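# Carry the packed coffee bag by its handles to the square

## Task

Pick up the loaded paper bag using nothing but its handles, lift it well above the table and lower it so it rests entirely within the marked square. At the end the cup carrier must lie flat on the bag's floor with both coffee cups still upright in it, and the bag must stand upright, open, uncrushed and at full height, its rim pulled inward only slightly compared with the start. Dropping the bag is a failure, and pressing hard on the paper side of either cup is an immediate failure (pressing a lid is allowed).

## Robot and tools

ROBOT. Two arms, left_arm and right_arm, each ending in a five-finger hand. right_arm has a right hand and left_arm its mirror-image left hand. In the scene frame the origin sits at table-top height midway between the nominal bases, +x points out over the table, +z up, and left_arm is on the +y side. Calibrated bases: left_arm (-0.035, +0.366, 0) m, right_arm (-0.029, -0.356, 0) m, both nearly unrotated. A camera stand is fixed behind the arms.

FRAMES. Reported hand positions (metres) and end_effector_quat_wxyz are in each arm's own base frame. Fixed cameras and the table use the scene frame. Every pose offset in a command is measured along the axes of that arm's current Hand target. The hand point lies 0.15 m out from the wrist face and 0.05 m in front of the palm. Its +z runs along the straight fingers, +y out of the palm, +x across the palm away from the thumb on the right hand and toward the thumb on the left. Straight fingers extend 0.06-0.07 m past the point, 0.06 m behind it along -y. A wrist bracket on the little-finger side can collide with things.

execute_actions. Argument actions: a list of actions; each action is a list of 1 to 15 rows, each row one 1/30 s control step; a short action repeats its final row until 15 steps. An empty list returns pictures. Optional cameras: names, ["all"] or []. Every row holds 28 numbers, all within [-1, 1], covering both arms even if one is idle: left dx, dy, dz, rx, ry, rz; left little, ring, middle, index, thumb_bend, thumb_turn, force_limit, speed; then the same 14 for the right arm. The six pose numbers are an offset, not a pose: each row is counted from the Hand target at the start of that action, not from the previous row, so repeating an offset moves further. Scale: 1.0 = 0.6 m or 180 degrees; rx, ry, rz form one rotation vector. Six zeros re-request the current Hand target. Finger and thumb numbers are absolute targets: -1 open/straight (thumb_turn -1 beside the palm), +1 closed (thumb_turn +1 opposite the fingers). force_limit maps -1..+1 to about 0..10 N at the fingertip (0..15 N for the two thumb motors). speed rises from near zero at -1 to full at +0.48 and stays full above. Every row must restate all eight hand numbers; to keep a hand unchanged, resend the last eight sent for it (or, if none yet, its hand_measured plus hand_force_limit and hand_speed).

move. target: one 28-number row or a list of up to 15 rows, same layout and scale; every row is an offset from the Hand targets at the move's start, not from the previous row. speed: m/s, 0.002 to 4.3, default 0.25 (turns up to twice that in rad/s), one value or one per target. blend: metres of corner rounding per target; 0 stops at each. blocking=false returns after about 0.5 s while the move continues. cameras as above. Paths are straight, do not avoid obstacles or the other arm, and are capped at 10 s. The result adds a move: line with the ending (done, off_target, moving, held, fault) and limits (paced = pose clipped, held = steps withheld). Steer paths around each arm's base, not close to it.

wait: seconds 0-10; arms hold their commands. stop: brakes a running move. zoom_image: camera (cam_high, cam_low, cam_left_wrist, cam_right_wrist) and region [x0, y0, x1, y1] in that image's pixels, at most 504 by 504. show_instructions: no arguments, shows reference pages. finished_scene: scene (integer 1 or 2) ends the current scene permanently.

RESULTS. Hand target is the last commanded pose after clipping; the next offsets count from it. Hands often rest 1-3 cm (up to 5 cm) short, usually low, without any contact; resend the missing distance as an offset. The controller limits commanded rotation to 40 degrees from the measured one. hand_measured, hand_stopped_by (moving, target, force, stalled, fault) and hand_load_n give six values in the motor order above; hand_load_n is positive when something pushes a finger open, and a lost grip shows as loads near 0. Joint torques include gravity and friction. Call results may list end_effector_position at some steps. Cameras: cam_high and cam_low are fixed (896x504); cam_left_wrist and cam_right_wrist ride the wrists (672x504).

GRIPPING. Fingers and the turned-in thumb close around things 0.035-0.065 m thick, or a handle as thin as about 0.025 m. A motor moves only when its target changes by 0.002 or more, then locks at its target or when load reaches force_limit. To grip gently, close with speed at or below -0.94. To squeeze harder, raise force_limit and send a target more closed than hand_measured; to loosen, send one more open.

CAUTIONS. Hold the bag only by its handles and lift it clearly off the table; keep motions slow so the cups do not tip and the load does not swing. Never press the cups' paper walls. Do not crush the bag or pull its rim inward. Keep the arms apart: contact between them, or a hand closing on the other hand, can fail the scene. Do not drop the bag or let anything leave the table. Avoid hard hits and strong pushes. Holding loads, stretched arms or pushing against unreachable poses heats motors; near 100 °C an arm drops its load for 30-60 s, sometimes after a MOTOR HOT warning. An arm blocked by something keeps pressing until commanded back past its hand point. Loose objects may occasionally get nudged.

Each tool is called after ">>>" in YAML: its name, and indented under it one key for each argument.

Reference images:

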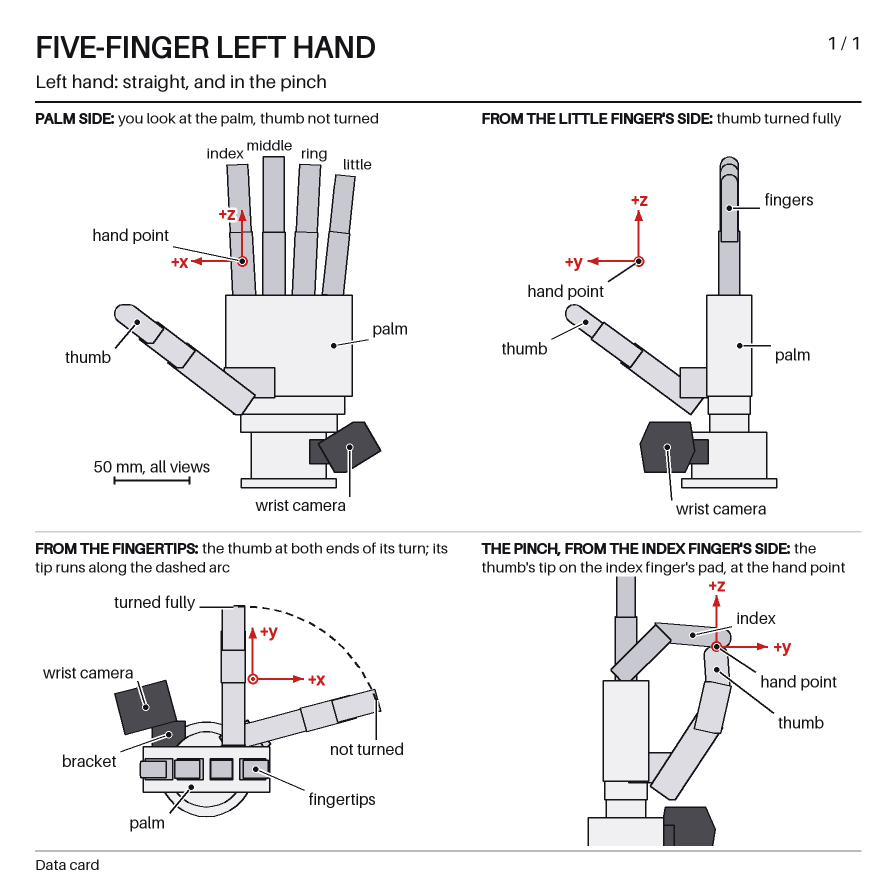

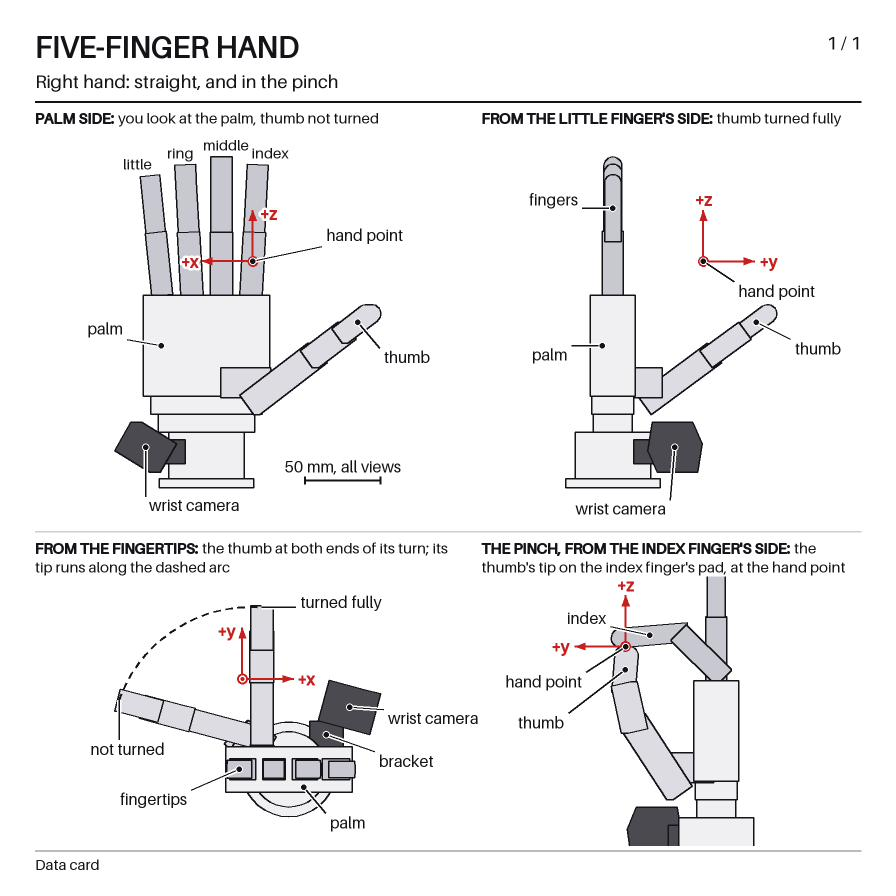

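## Session

>>> execute_actions:
  actions: []

Scene clock: 0.00 s.
left_arm: end_effector_position=(+0.7853, -0.0274, +0.3286) hand_measured=(-1.000, -1.000, -1.000, -1.000, -1.000, -1.000) hand_load_n=(+0.0, +0.0, +0.0, +0.0, +0.0, +0.0) hand_stopped_by=(target, target, target, target, target, target) hand_force_limit=0.00 hand_speed=-0.80 end_effector_quat_wxyz=(+0.571, -0.082, +0.667, -0.472) | right_arm: end_effector_position=(+0.6725, -0.0842, +0.1210) hand_measured=(-1.000, -1.000, -1.000, -1.000, -1.000, -1.000) hand_load_n=(+0.0, +0.0, +0.0, +0.0, +0.0, +0.0) hand_stopped_by=(target, target, target, target, target, target) hand_force_limit=0.00 hand_speed=-0.80 end_effector_quat_wxyz=(+0.228, +0.044, +0.973, +0.000)
Joint positions: left_arm=[0.106 1.799 1.483 0.44 0.67 0.68] | right_arm=[-0.243 1.818 1.459 -0.759 -0.087 1.438]
Joint velocities: within noise
Joint torques (N m): no reading
Motor temperatures (°C): left_arm=[31 31 30 33 28 27] | right_arm=[30 30 30 31 32 32]
Heat: left arm: hottest wrist pitch 33 °C; right arm: hottest wrist yaw 32 °C.
Hand target: left_arm +0.7900, -0.0269, +0.3414; +0.579, -0.076, +0.661, -0.472 | right_arm +0.6809, -0.0863, +0.1292; +0.238, +0.043, +0.970, -0.002

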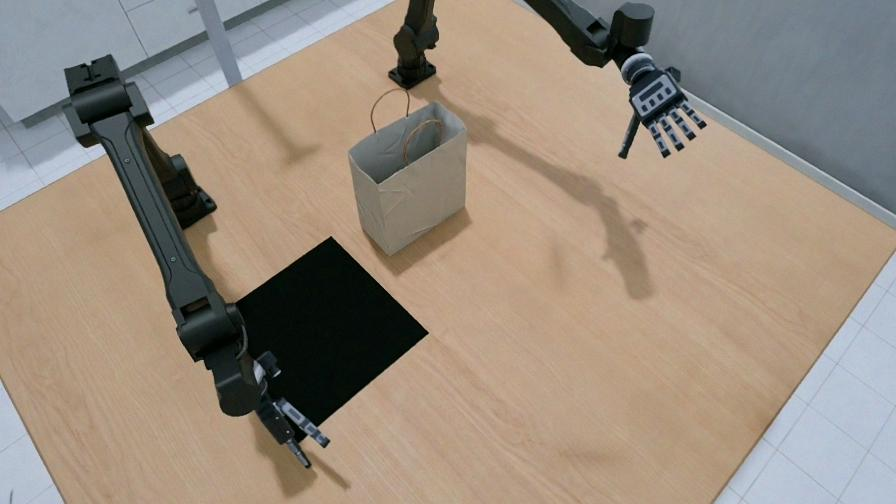

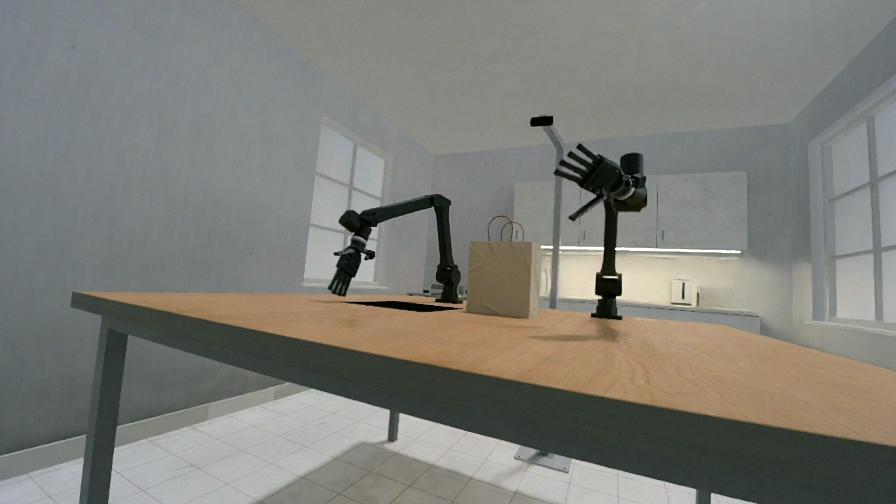

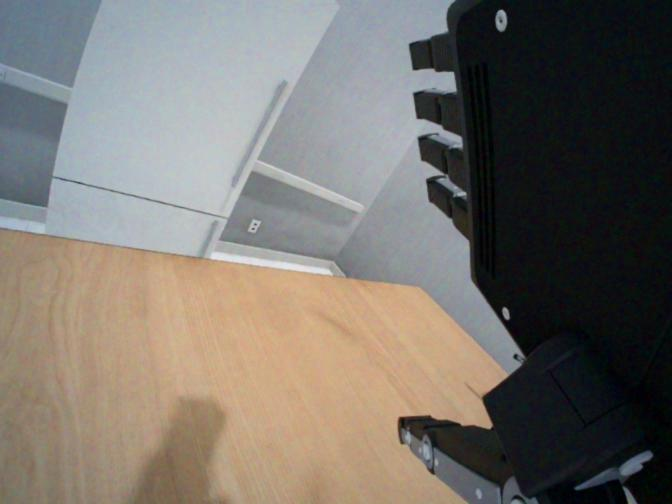

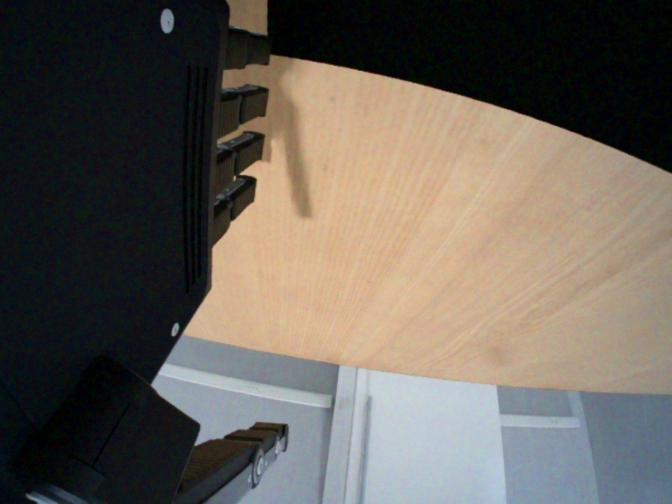

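>>> zoom_image:
  camera: "cam_high"
  region: [300, 70, 520, 280]

>>> zoom_image:
  camera: "cam_low"
  region: [420, 190, 600, 340]

Scaled by 2.291 from the camera's 896x504 image, which has a finer 1280x720 frame.

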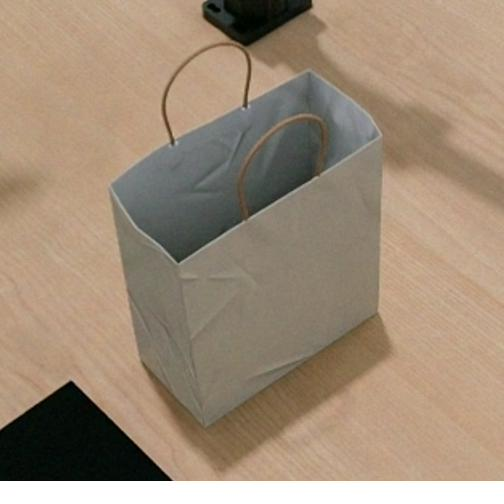

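Scaled by 2.800 from the camera's 896x504 image, which has a finer 1280x720 frame.

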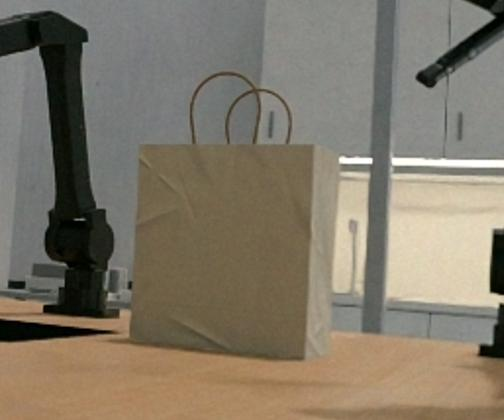

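>>> zoom_image:
  camera: "cam_high"
  region: [170, 300, 400, 504]

>>> zoom_image:
  camera: "cam_high"
  region: [560, 0, 760, 180]

>>> zoom_image:
  camera: "cam_low"
  region: [300, 180, 500, 320]

Scaled by 2.191 from the camera's 896x504 image, which has a finer 1280x720 frame.

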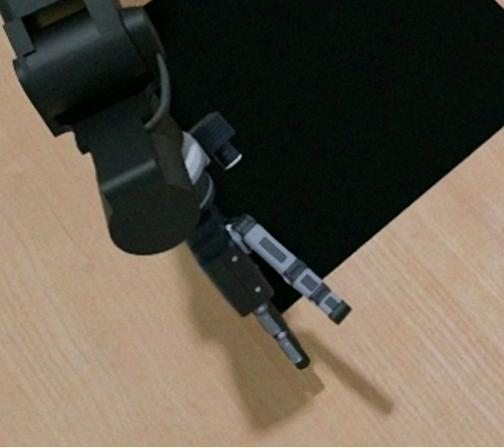

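Scaled by 2.520 from the camera's 896x504 image, which has a finer 1280x720 frame.

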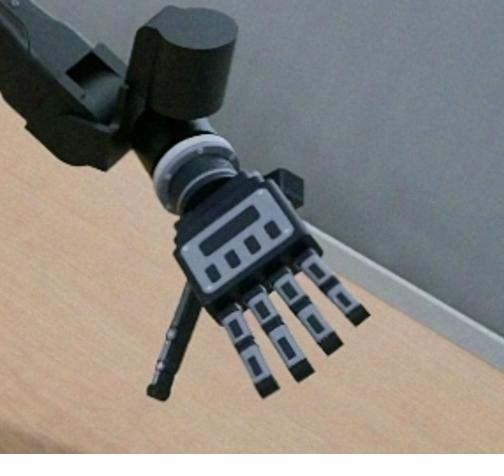

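Scaled by 2.520 from the camera's 896x504 image, which has a finer 1280x720 frame.

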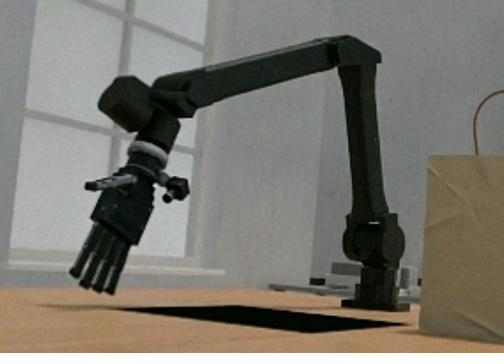

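>>> move:
  target: [0.3598,-0.7562,-0.2080,-0.5670,0.0577,-0.3156,-1,-1,-1,-1,-1,-1,0.0,-0.8, 0,0,0,0,0,0,-1,-1,-1,-1,-1,-1,0.0,-0.8]
  cameras: ["all"]

Scene clock: 158.13 s.
left_arm: end_effector_position=(+0.4158, -0.3533, +0.4999) hand_measured=(-1.000, -1.000, -1.000, -1.000, -1.000, -1.000) hand_load_n=(+0.0, +0.0, +0.0, +0.0, +0.0, +0.0) hand_stopped_by=(target, target, target, target, target, target) hand_force_limit=0.00 hand_speed=-0.80 end_effector_quat_wxyz=(-0.016, +0.690, -0.668, +0.278) | right_arm: end_effector_position=(+0.6725, -0.0842, +0.1210) hand_measured=(-1.000, -1.000, -1.000, -1.000, -1.000, -1.000) hand_load_n=(+0.0, +0.0, +0.0, +0.0, +0.0, +0.0) hand_stopped_by=(target, target, target, target, target, target) hand_force_limit=0.00 hand_speed=-0.80 end_effector_quat_wxyz=(+0.228, +0.044, +0.973, +0.000)
Joint positions: left_arm=[-0.566 1.676 2.353 -1.688 0.077 -0.622] | right_arm=[-0.243 1.818 1.459 -0.759 -0.087 1.438]
Joint torques (N m): left_arm=[0.38 -16.62 7.13 0.44 0.25 -0.12] | right_arm=[-0.67 -18.55 11.58 1.13 0.03 0.11]
Motor temperatures (°C): left_arm=[30 34 37 32 28 27] | right_arm=[29 34 41 31 31 30]
Heat: left arm: hottest elbow 37 °C; right arm: hottest elbow 41 °C.
Hand target: left_arm +0.4145, -0.3461, +0.4999; +0.000, +0.707, -0.707, +0.000 | right_arm +0.6809, -0.0863, +0.1292; +0.238, +0.043, +0.970, -0.002
Off the commanded pose: left_arm 0.007 m, 32 deg | right_arm 0.012 m, 1 deg.
joint sent to its limit (left arm) — joint 4 (wrist pitch), lower limit. The joint targets are off in orientation, not in position.
move: off_target (left_arm, right_arm)
camera_calibration:
cam_left_wrist: T_world_to_cam=[[0.871015, -0.119581, 0.47648, -0.643602], [-0.431904, -0.648559, 0.626762, -0.361836], [0.234076, -0.751712, -0.616552, 0.0623151], [0, 0, 0, 1]] pos_world=[0.389722, -0.264791, 0.571868]

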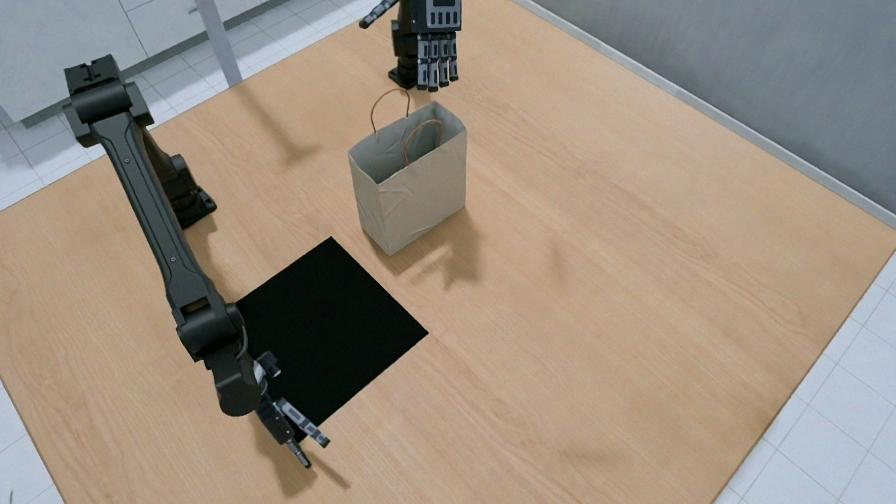

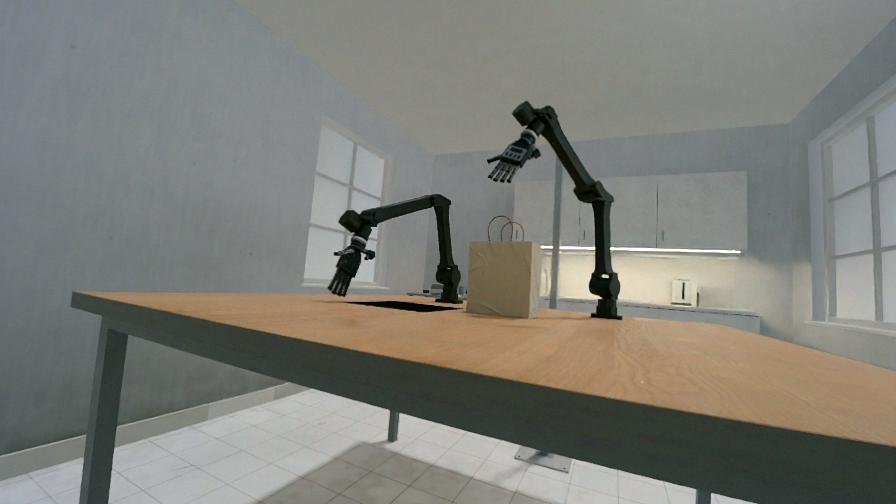

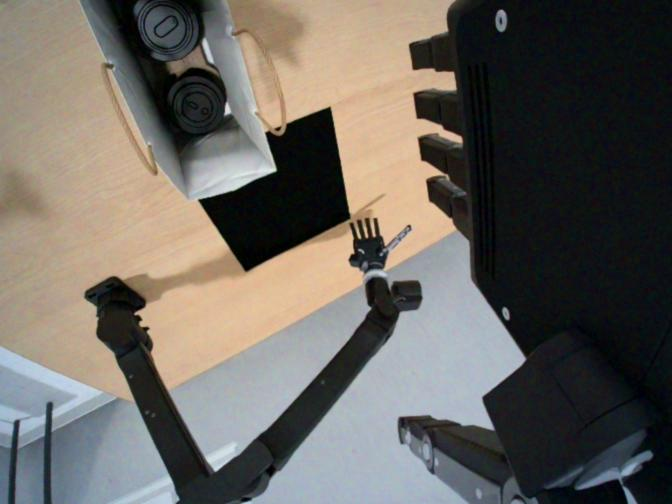

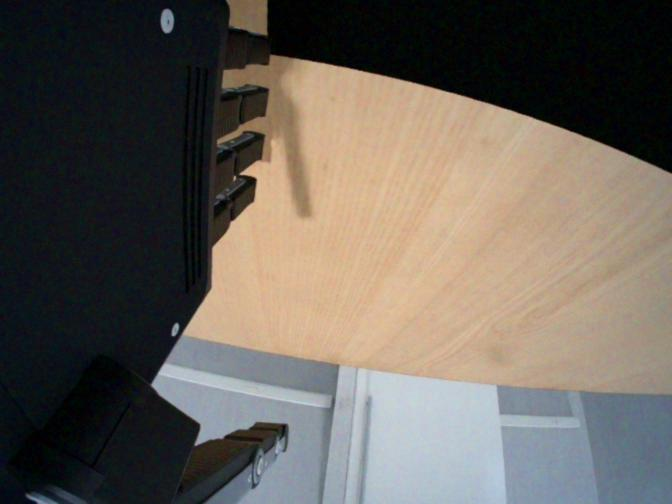

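>>> move:
  target:
    - [0,-0.1333,0,0,0,0,-1,-1,-1,-1,-1,-1,0.0,-0.8, 0,0,0,0,0,0,-1,-1,-1,-1,-1,-1,0.0,-0.8]
    - [0,-0.1333,0.2333,0,0,0,-1,-1,-1,-1,-1,-1,0.0,-0.8, 0,0,0,0,0,0,-1,-1,-1,-1,-1,-1,0.0,-0.8]
  blend: 0.02
  cameras: ["all"]

Scene clock: 169.67 s.
left_arm: end_effector_position=(+0.5015, -0.3439, +0.3603) hand_measured=(-1.000, -1.000, -1.000, -1.000, -1.000, -1.000) hand_load_n=(+0.0, +0.0, +0.0, +0.0, -0.5, -0.5) hand_stopped_by=(target, target, target, target, target, target) hand_force_limit=0.00 hand_speed=-0.80 end_effector_quat_wxyz=(-0.020, +0.718, -0.678, +0.153) | right_arm: end_effector_position=(+0.6725, -0.0842, +0.1210) hand_measured=(-1.000, -1.000, -1.000, -1.000, -1.000, -1.000) hand_load_n=(+0.0, +0.0, +0.0, +0.0, -0.5, +0.0) hand_stopped_by=(target, target, target, target, target, target) hand_force_limit=0.00 hand_speed=-0.80 end_effector_quat_wxyz=(+0.228, +0.044, +0.973, +0.000)
Joint positions: left_arm=[-0.492 1.902 2.328 -1.688 0.042 -0.556] | right_arm=[-0.243 1.818 1.459 -0.759 -0.087 1.438]
Joint torques (N m): left_arm=[-1.61 -20.54 8.54 0.05 -0.02 0.14] | right_arm=[-0.67 -18.49 11.59 1.11 0.03 0.11]
Heat: left arm: hottest elbow 37 °C; right arm: hottest elbow 41 °C.
Hand target: left_arm +0.4944, -0.3461, +0.3598; +0.000, +0.707, -0.707, +0.000 | right_arm +0.6809, -0.0863, +0.1292; +0.238, +0.043, +0.970, -0.002
Off the commanded pose: left_arm 0.007 m, 18 deg | right_arm 0.012 m, 1 deg.
joint sent to its limit (left arm) — joint 4 (wrist pitch), lower limit. The joint targets are off in orientation, not in position.
move: off_target (left_arm, right_arm)
camera_calibration:
cam_left_wrist: T_world_to_cam=[[0.945522, -0.160778, 0.283087, -0.632495], [-0.300506, -0.765517, 0.568929, -0.316449], [0.125236, -0.623005, -0.772128, 0.118194], [0, 0, 0, 1]] pos_world=[0.488142, -0.270303, 0.450349]

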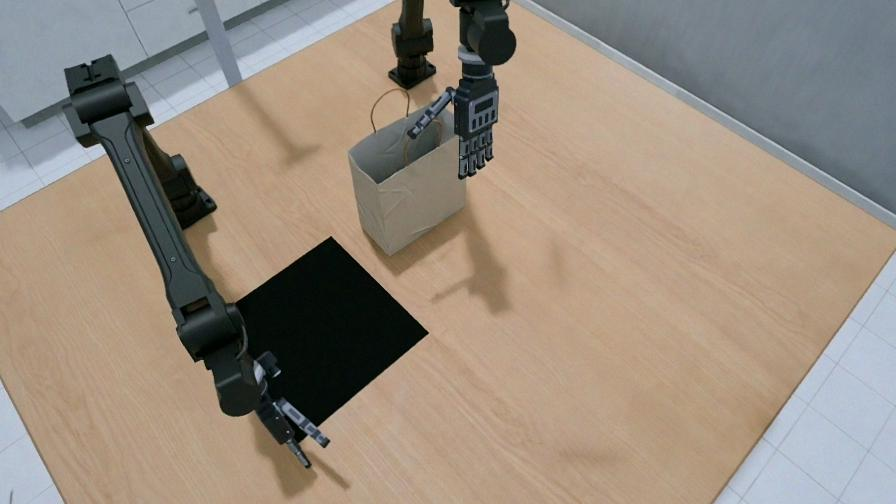

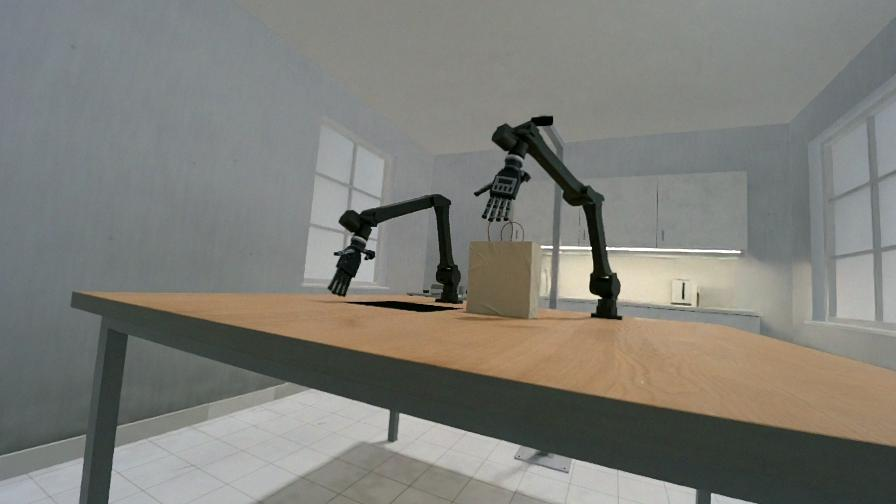

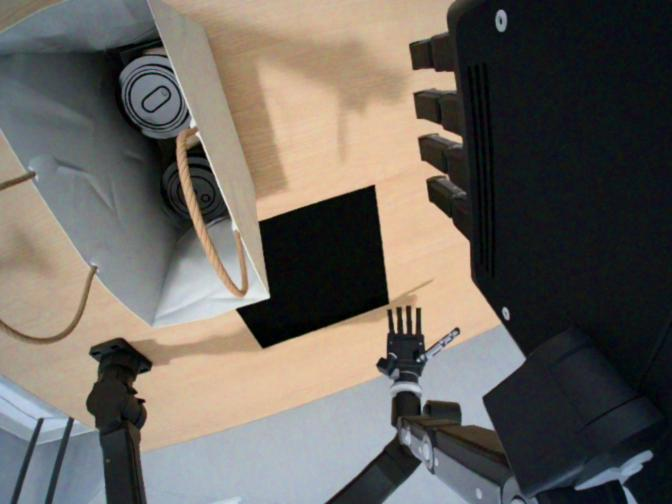

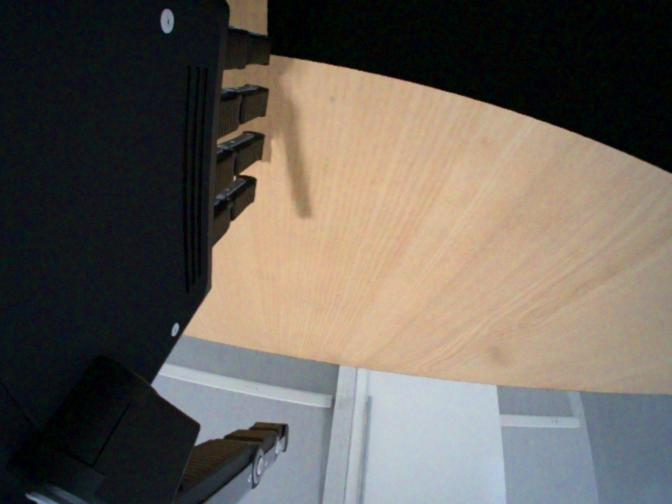

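>>> move:
  target:
    - [0,0,0,0.1223,0.0671,0.0891,-1,-1,-1,-1,-1,-1,0.0,-0.8, 0.0617,0.1250,-0.6326,-0.0671,-0.0872,-0.5672,-1,-1,-1,-1,-1,-1,0.0,-0.8]
    - [0,0,0,0.1223,0.0671,0.0891,-1,-1,-1,-1,-1,-1,0.0,-0.8, 0.4870,0.6752,-0.8439,-0.0671,-0.0872,-0.5672,-1,-1,-1,-1,-1,-1,0.0,-0.8]
  blend: 0.03
  cameras: ["all"]

Scene clock: 208.00 s.
left_arm: end_effector_position=(+0.4991, -0.3401, +0.3584) hand_measured=(-1.000, -1.000, -1.000, -1.000, -1.000, -1.000) hand_load_n=(+0.0, +0.0, +0.0, +0.0, +0.0, +0.0) hand_stopped_by=(target, target, target, target, target, target) hand_force_limit=0.00 hand_speed=-0.80 end_effector_quat_wxyz=(+0.059, -0.597, +0.774, -0.201) | right_arm: end_effector_position=(+0.2235, +0.3478, +0.4316) hand_measured=(-1.000, -1.000, -1.000, -1.000, -1.000, -1.000) hand_load_n=(+0.0, +0.0, +0.0, +0.0, +0.0, +0.0) hand_stopped_by=(target, target, target, target, target, target) hand_force_limit=0.00 hand_speed=-0.80 end_effector_quat_wxyz=(-0.247, +0.751, -0.603, +0.104)
Joint positions: left_arm=[-0.506 1.83 2.212 -1.533 0.05 -0.26] | right_arm=[0.964 1.25 1.733 -1.559 0.235 0.687]
Joint torques (N m): left_arm=[-1.73 -20.66 8.14 1.46 0.23 0.13] | right_arm=[-0.09 -8.94 13.87 0.79 0.41 0.23]
Heat: left arm: hottest elbow 36 °C; right arm: hottest elbow 41 °C.
Hand target: left_arm +0.4944, -0.3461, +0.3600; +0.061, -0.586, +0.781, -0.208 | right_arm +0.2239, +0.3543, +0.4500; -0.264, +0.746, -0.603, +0.102
Off the commanded pose: left_arm 0.008 m, 2 deg | right_arm 0.020 m, 2 deg.
move: off_target (right_arm)
camera_calibration:
cam_left_wrist: T_world_to_cam=[[0.802669, -0.42954, 0.413785, -0.69602], [-0.593242, -0.646564, 0.479603, -0.0947084], [0.0615297, -0.630437, -0.773798, 0.149308], [0, 0, 0, 1]] pos_world=[0.493302, -0.266074, 0.448959]
cam_right_wrist: T_world_to_cam=[[-0.758503, -0.373159, -0.534253, 0.532099], [-0.626318, 0.643879, 0.439483, -0.2716], [0.179997, 0.667961, -0.7221, 0.154229], [0, 0, 0, 1]] pos_world=[0.20573, 0.270416, 0.515008]

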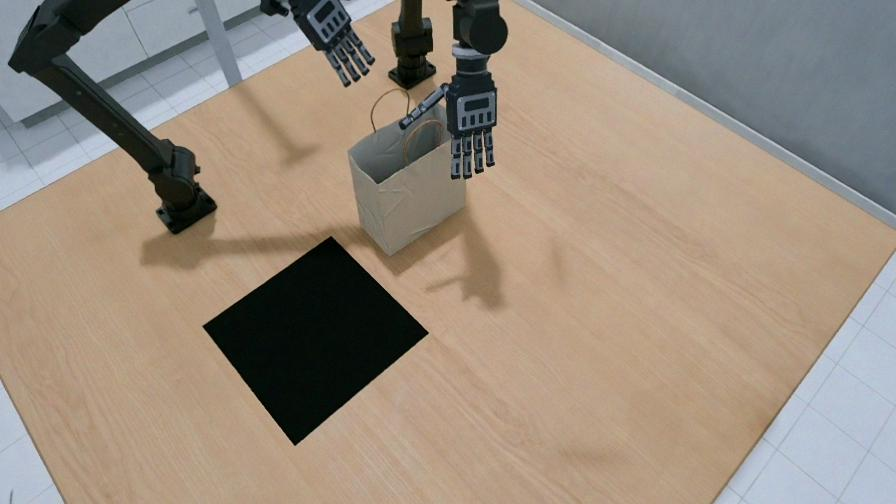

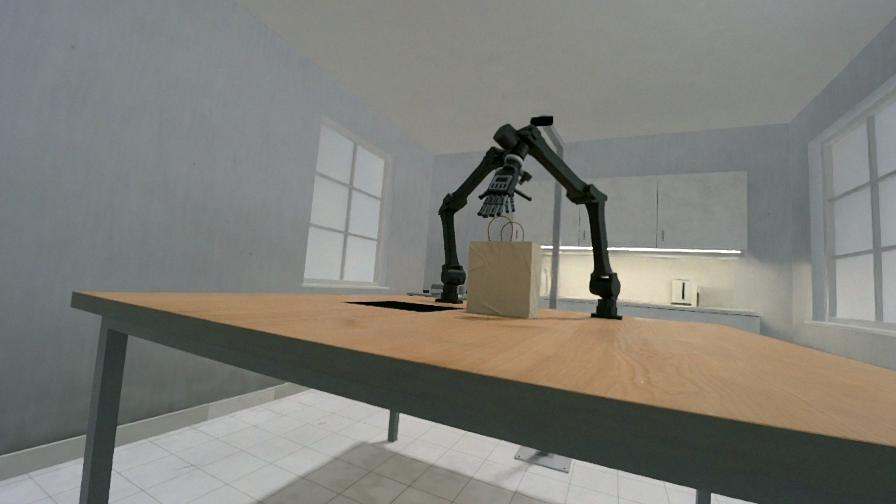

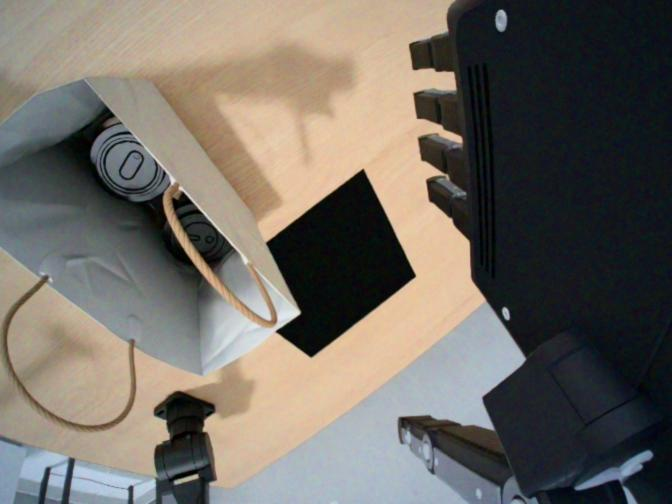

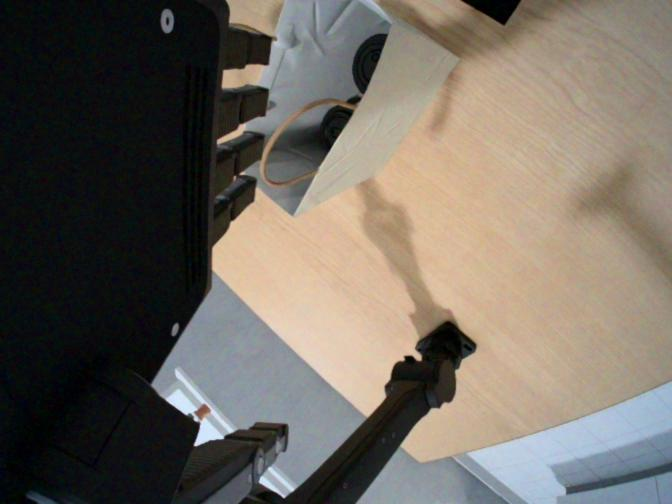

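>>> zoom_image:
  camera: "cam_right_wrist"
  region: [210, 0, 480, 230]

>>> zoom_image:
  camera: "cam_left_wrist"
  region: [0, 60, 320, 440]

Scaled by 1.867 from the camera's 672x504 image, which has a finer 960x720 frame.

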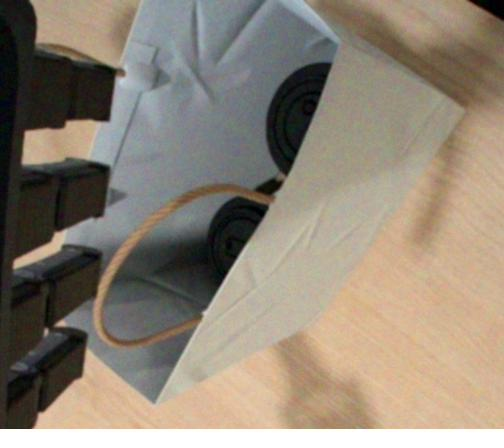

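Scaled by 1.326 from the camera's 672x504 image, which has a finer 960x720 frame.

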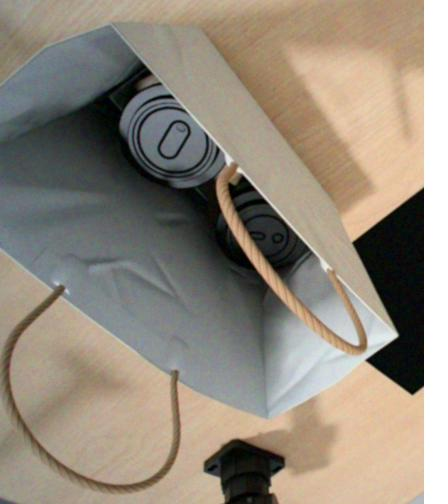

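>>> move:
  target: [0.0614,0.1778,-0.0676,0,0,0,-1,-1,-1,-1,-1,-1,0.0,-0.8, 0.0973,0.1167,-0.0913,0,0,0,-1,-1,-1,-1,-1,-1,0.0,-0.8]
  cameras: ["all"]

Scene clock: 279.03 s.
left_arm: end_effector_position=(+0.3722, -0.3403, +0.3678) hand_measured=(-1.000, -1.000, -1.000, -1.000, -1.000, -1.000) hand_load_n=(+0.0, +0.0, +0.0, +0.0, +0.0, -0.5) hand_stopped_by=(target, target, target, target, target, target) hand_force_limit=0.00 hand_speed=-0.80 end_effector_quat_wxyz=(+0.062, -0.582, +0.783, -0.209) | right_arm: end_effector_position=(+0.1550, +0.2713, +0.4549) hand_measured=(-1.000, -1.000, -1.000, -1.000, -1.000, -1.000) hand_load_n=(+0.0, +0.0, +0.0, +0.0, +0.0, +0.0) hand_stopped_by=(target, target, target, target, target, target) hand_force_limit=0.00 hand_speed=-0.80 end_effector_quat_wxyz=(-0.272, +0.744, -0.602, +0.102)
Joint positions: left_arm=[-0.641 1.508 1.82 -1.443 0.002 -0.349] | right_arm=[1.02 1.011 1.621 -1.646 0.264 0.738]
Joint torques (N m): left_arm=[-1.03 -13.57 8.47 1.52 -0.04 -0.1] | right_arm=[0.03 -4.37 8.62 0.9 0.43 0.19]
Heat: left arm: hottest shoulder 36 °C; right arm: hottest elbow 42 °C.
Hand target: left_arm +0.3744, -0.3461, +0.3601; +0.061, -0.586, +0.781, -0.208 | right_arm +0.1536, +0.2744, +0.4501; -0.264, +0.746, -0.603, +0.102
Off the commanded pose: left_arm 0.010 m, 0 deg | right_arm 0.006 m, 1 deg.
move: done
camera_calibration:
cam_left_wrist: T_world_to_cam=[[0.780373, -0.454027, 0.429973, -0.604179], [-0.622924, -0.624504, 0.471127, -0.152929], [0.054616, -0.635496, -0.77017, 0.163756], [0, 0, 0, 1]] pos_world=[0.367278, -0.265752, 0.45795]
cam_right_wrist: T_world_to_cam=[[-0.742665, -0.347731, -0.572303, 0.472085], [-0.638523, 0.625283, 0.448675, -0.272697], [0.201833, 0.698644, -0.686411, 0.206567], [0, 0, 0, 1]] pos_world=[0.134786, 0.190354, 0.534318]

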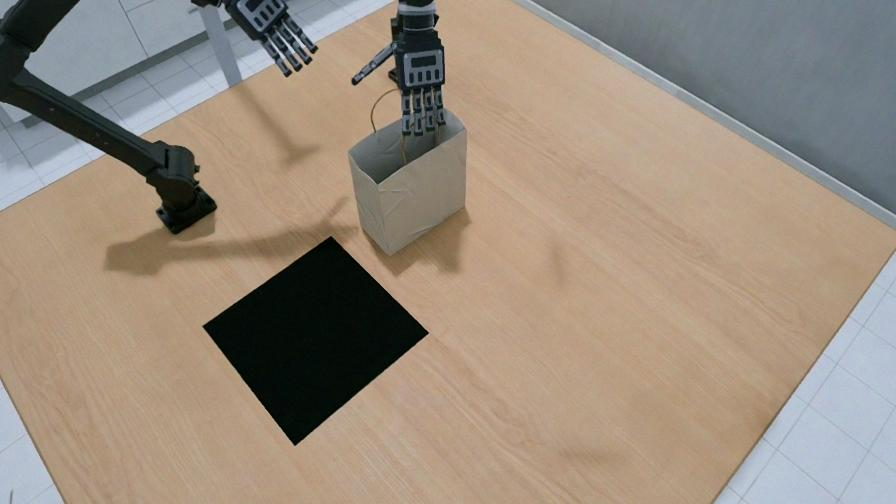

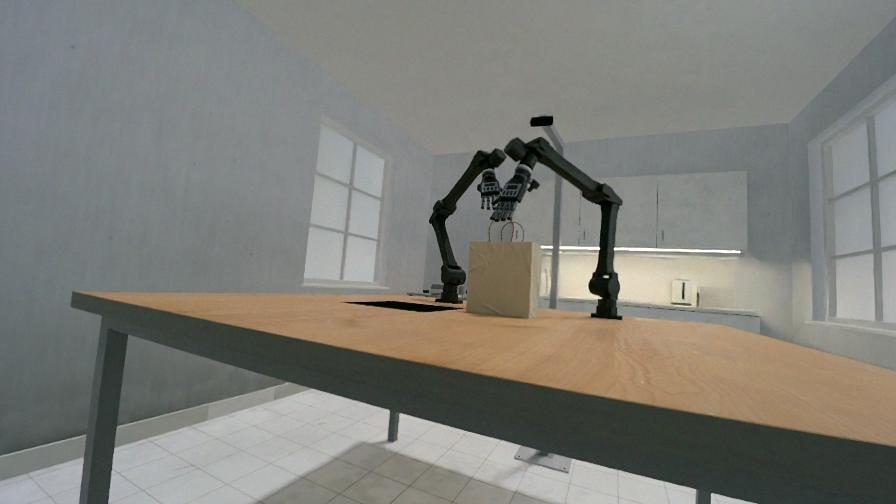

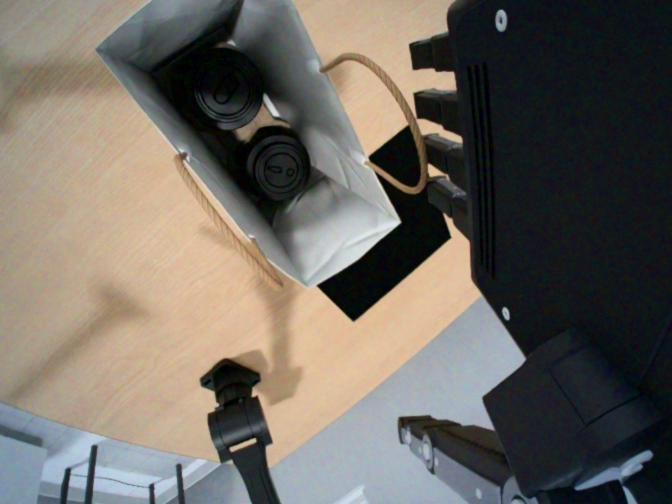

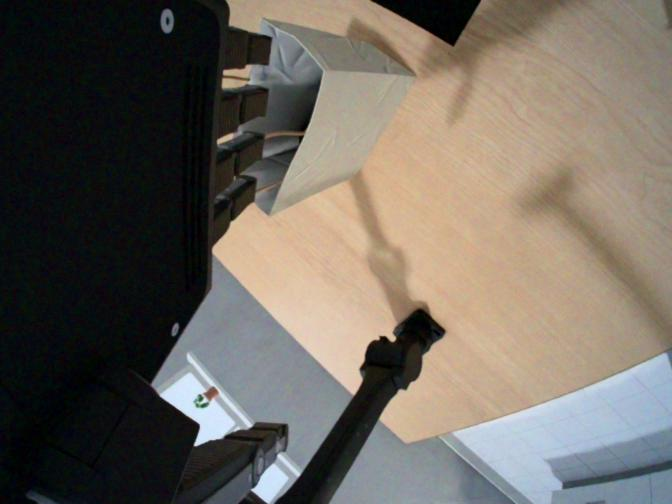

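>>> move:
  target: [0.0256,0.0741,-0.0282,0,0,0,-1,-1,-1,-1,-1,-1,0.0,-0.8, 0,0,0,0,0,0,-1,-1,-1,-1,-1,-1,0.0,-0.8]
  speed: 0.1
  cameras: ["cam_high","cam_low","cam_left_wrist"]

>>> zoom_image:
  camera: "cam_left_wrist"
  region: [120, 0, 500, 320]

>>> zoom_image:
  camera: "cam_low"
  region: [420, 160, 600, 340]

Scene clock: 286.53 s.
left_arm: end_effector_position=(+0.3257, -0.3410, +0.3640) hand_measured=(-1.000, -1.000, -1.000, -1.000, -1.000, -1.000) hand_load_n=(+0.0, +0.0, +0.0, +0.0, +0.0, +0.0) hand_stopped_by=(target, target, target, target, target, target) hand_force_limit=0.00 hand_speed=-0.80 end_effector_quat_wxyz=(+0.061, -0.584, +0.783, -0.206) | right_arm: end_effector_position=(+0.1550, +0.2713, +0.4549) hand_measured=(-1.000, -1.000, -1.000, -1.000, -1.000, -1.000) hand_load_n=(+0.0, +0.0, +0.0, +0.0, -0.5, +0.0) hand_stopped_by=(target, target, target, target, target, target) hand_force_limit=0.00 hand_speed=-0.80 end_effector_quat_wxyz=(-0.272, +0.743, -0.602, +0.102)
Joint positions: left_arm=[-0.708 1.414 1.711 -1.436 -0.028 -0.413] | right_arm=[1.02 1.011 1.621 -1.646 0.264 0.738]
Joint torques (N m): left_arm=[-1.55 -12.75 8.43 1.51 -0.06 -0.1] | right_arm=[0.03 -4.42 8.61 0.9 0.42 0.21]
Heat: left arm: hottest shoulder 35 °C; right arm: hottest elbow 41 °C.
Hand target: left_arm +0.3245, -0.3462, +0.3599; +0.061, -0.586, +0.781, -0.208 | right_arm +0.1536, +0.2744, +0.4501; -0.264, +0.746, -0.603, +0.102
Off the commanded pose: left_arm 0.007 m, 0 deg | right_arm 0.006 m, 1 deg.
move: done
camera_calibration:
cam_left_wrist: T_world_to_cam=[[0.784692, -0.452951, 0.423194, -0.565145], [-0.617682, -0.62885, 0.472247, -0.184099], [0.0522209, -0.631968, -0.773233, 0.165985], [0, 0, 0, 1]] pos_world=[0.321083, -0.266856, 0.454451]
Images, in order (width x height): cam_high 896x504, cam_low 896x504, cam_left_wrist 672x504.

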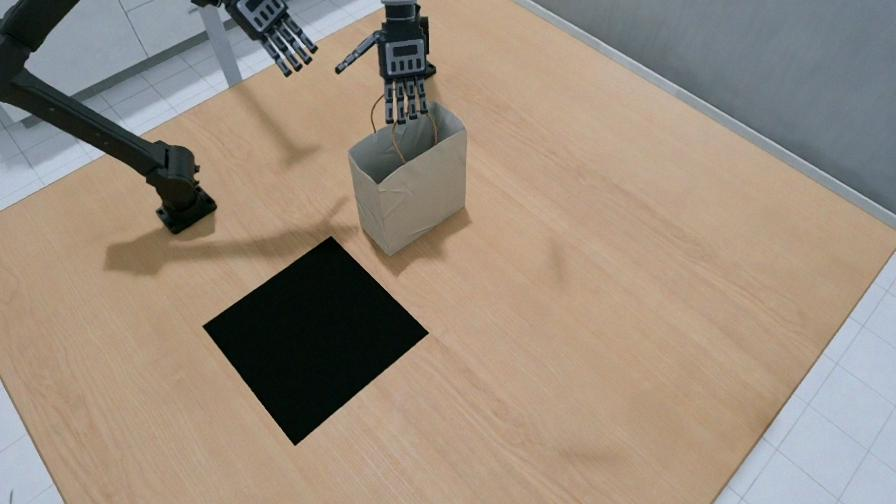

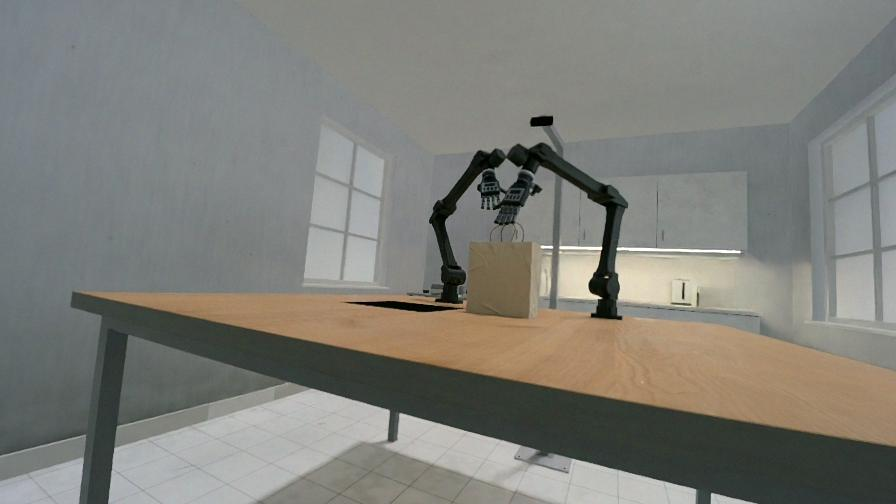

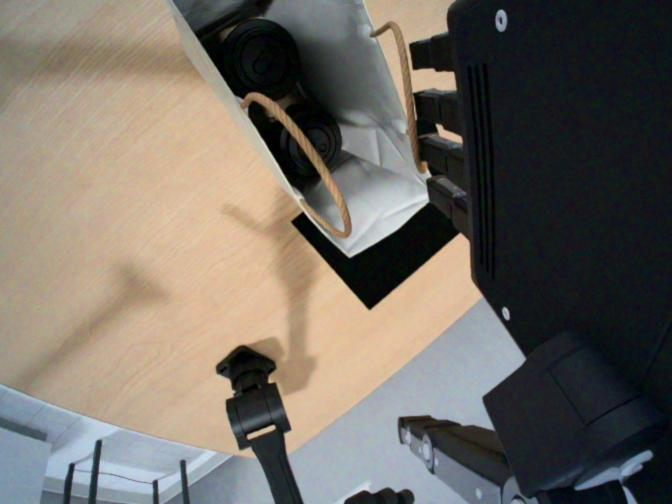

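Scaled by 1.326 from the camera's 672x504 image, which has a finer 960x720 frame.

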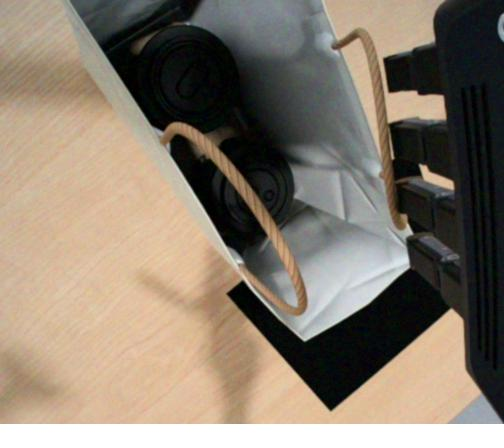

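Scaled by 2.800 from the camera's 896x504 image, which has a finer 1280x720 frame.

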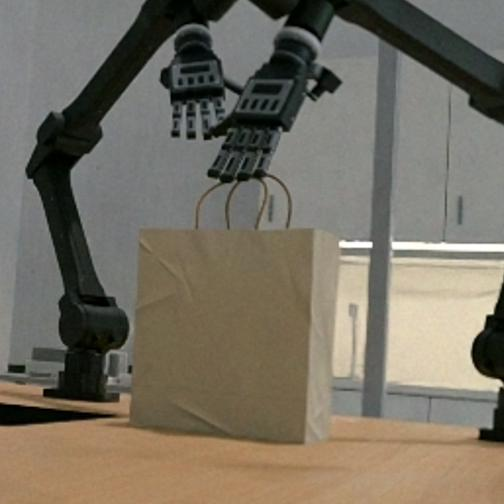

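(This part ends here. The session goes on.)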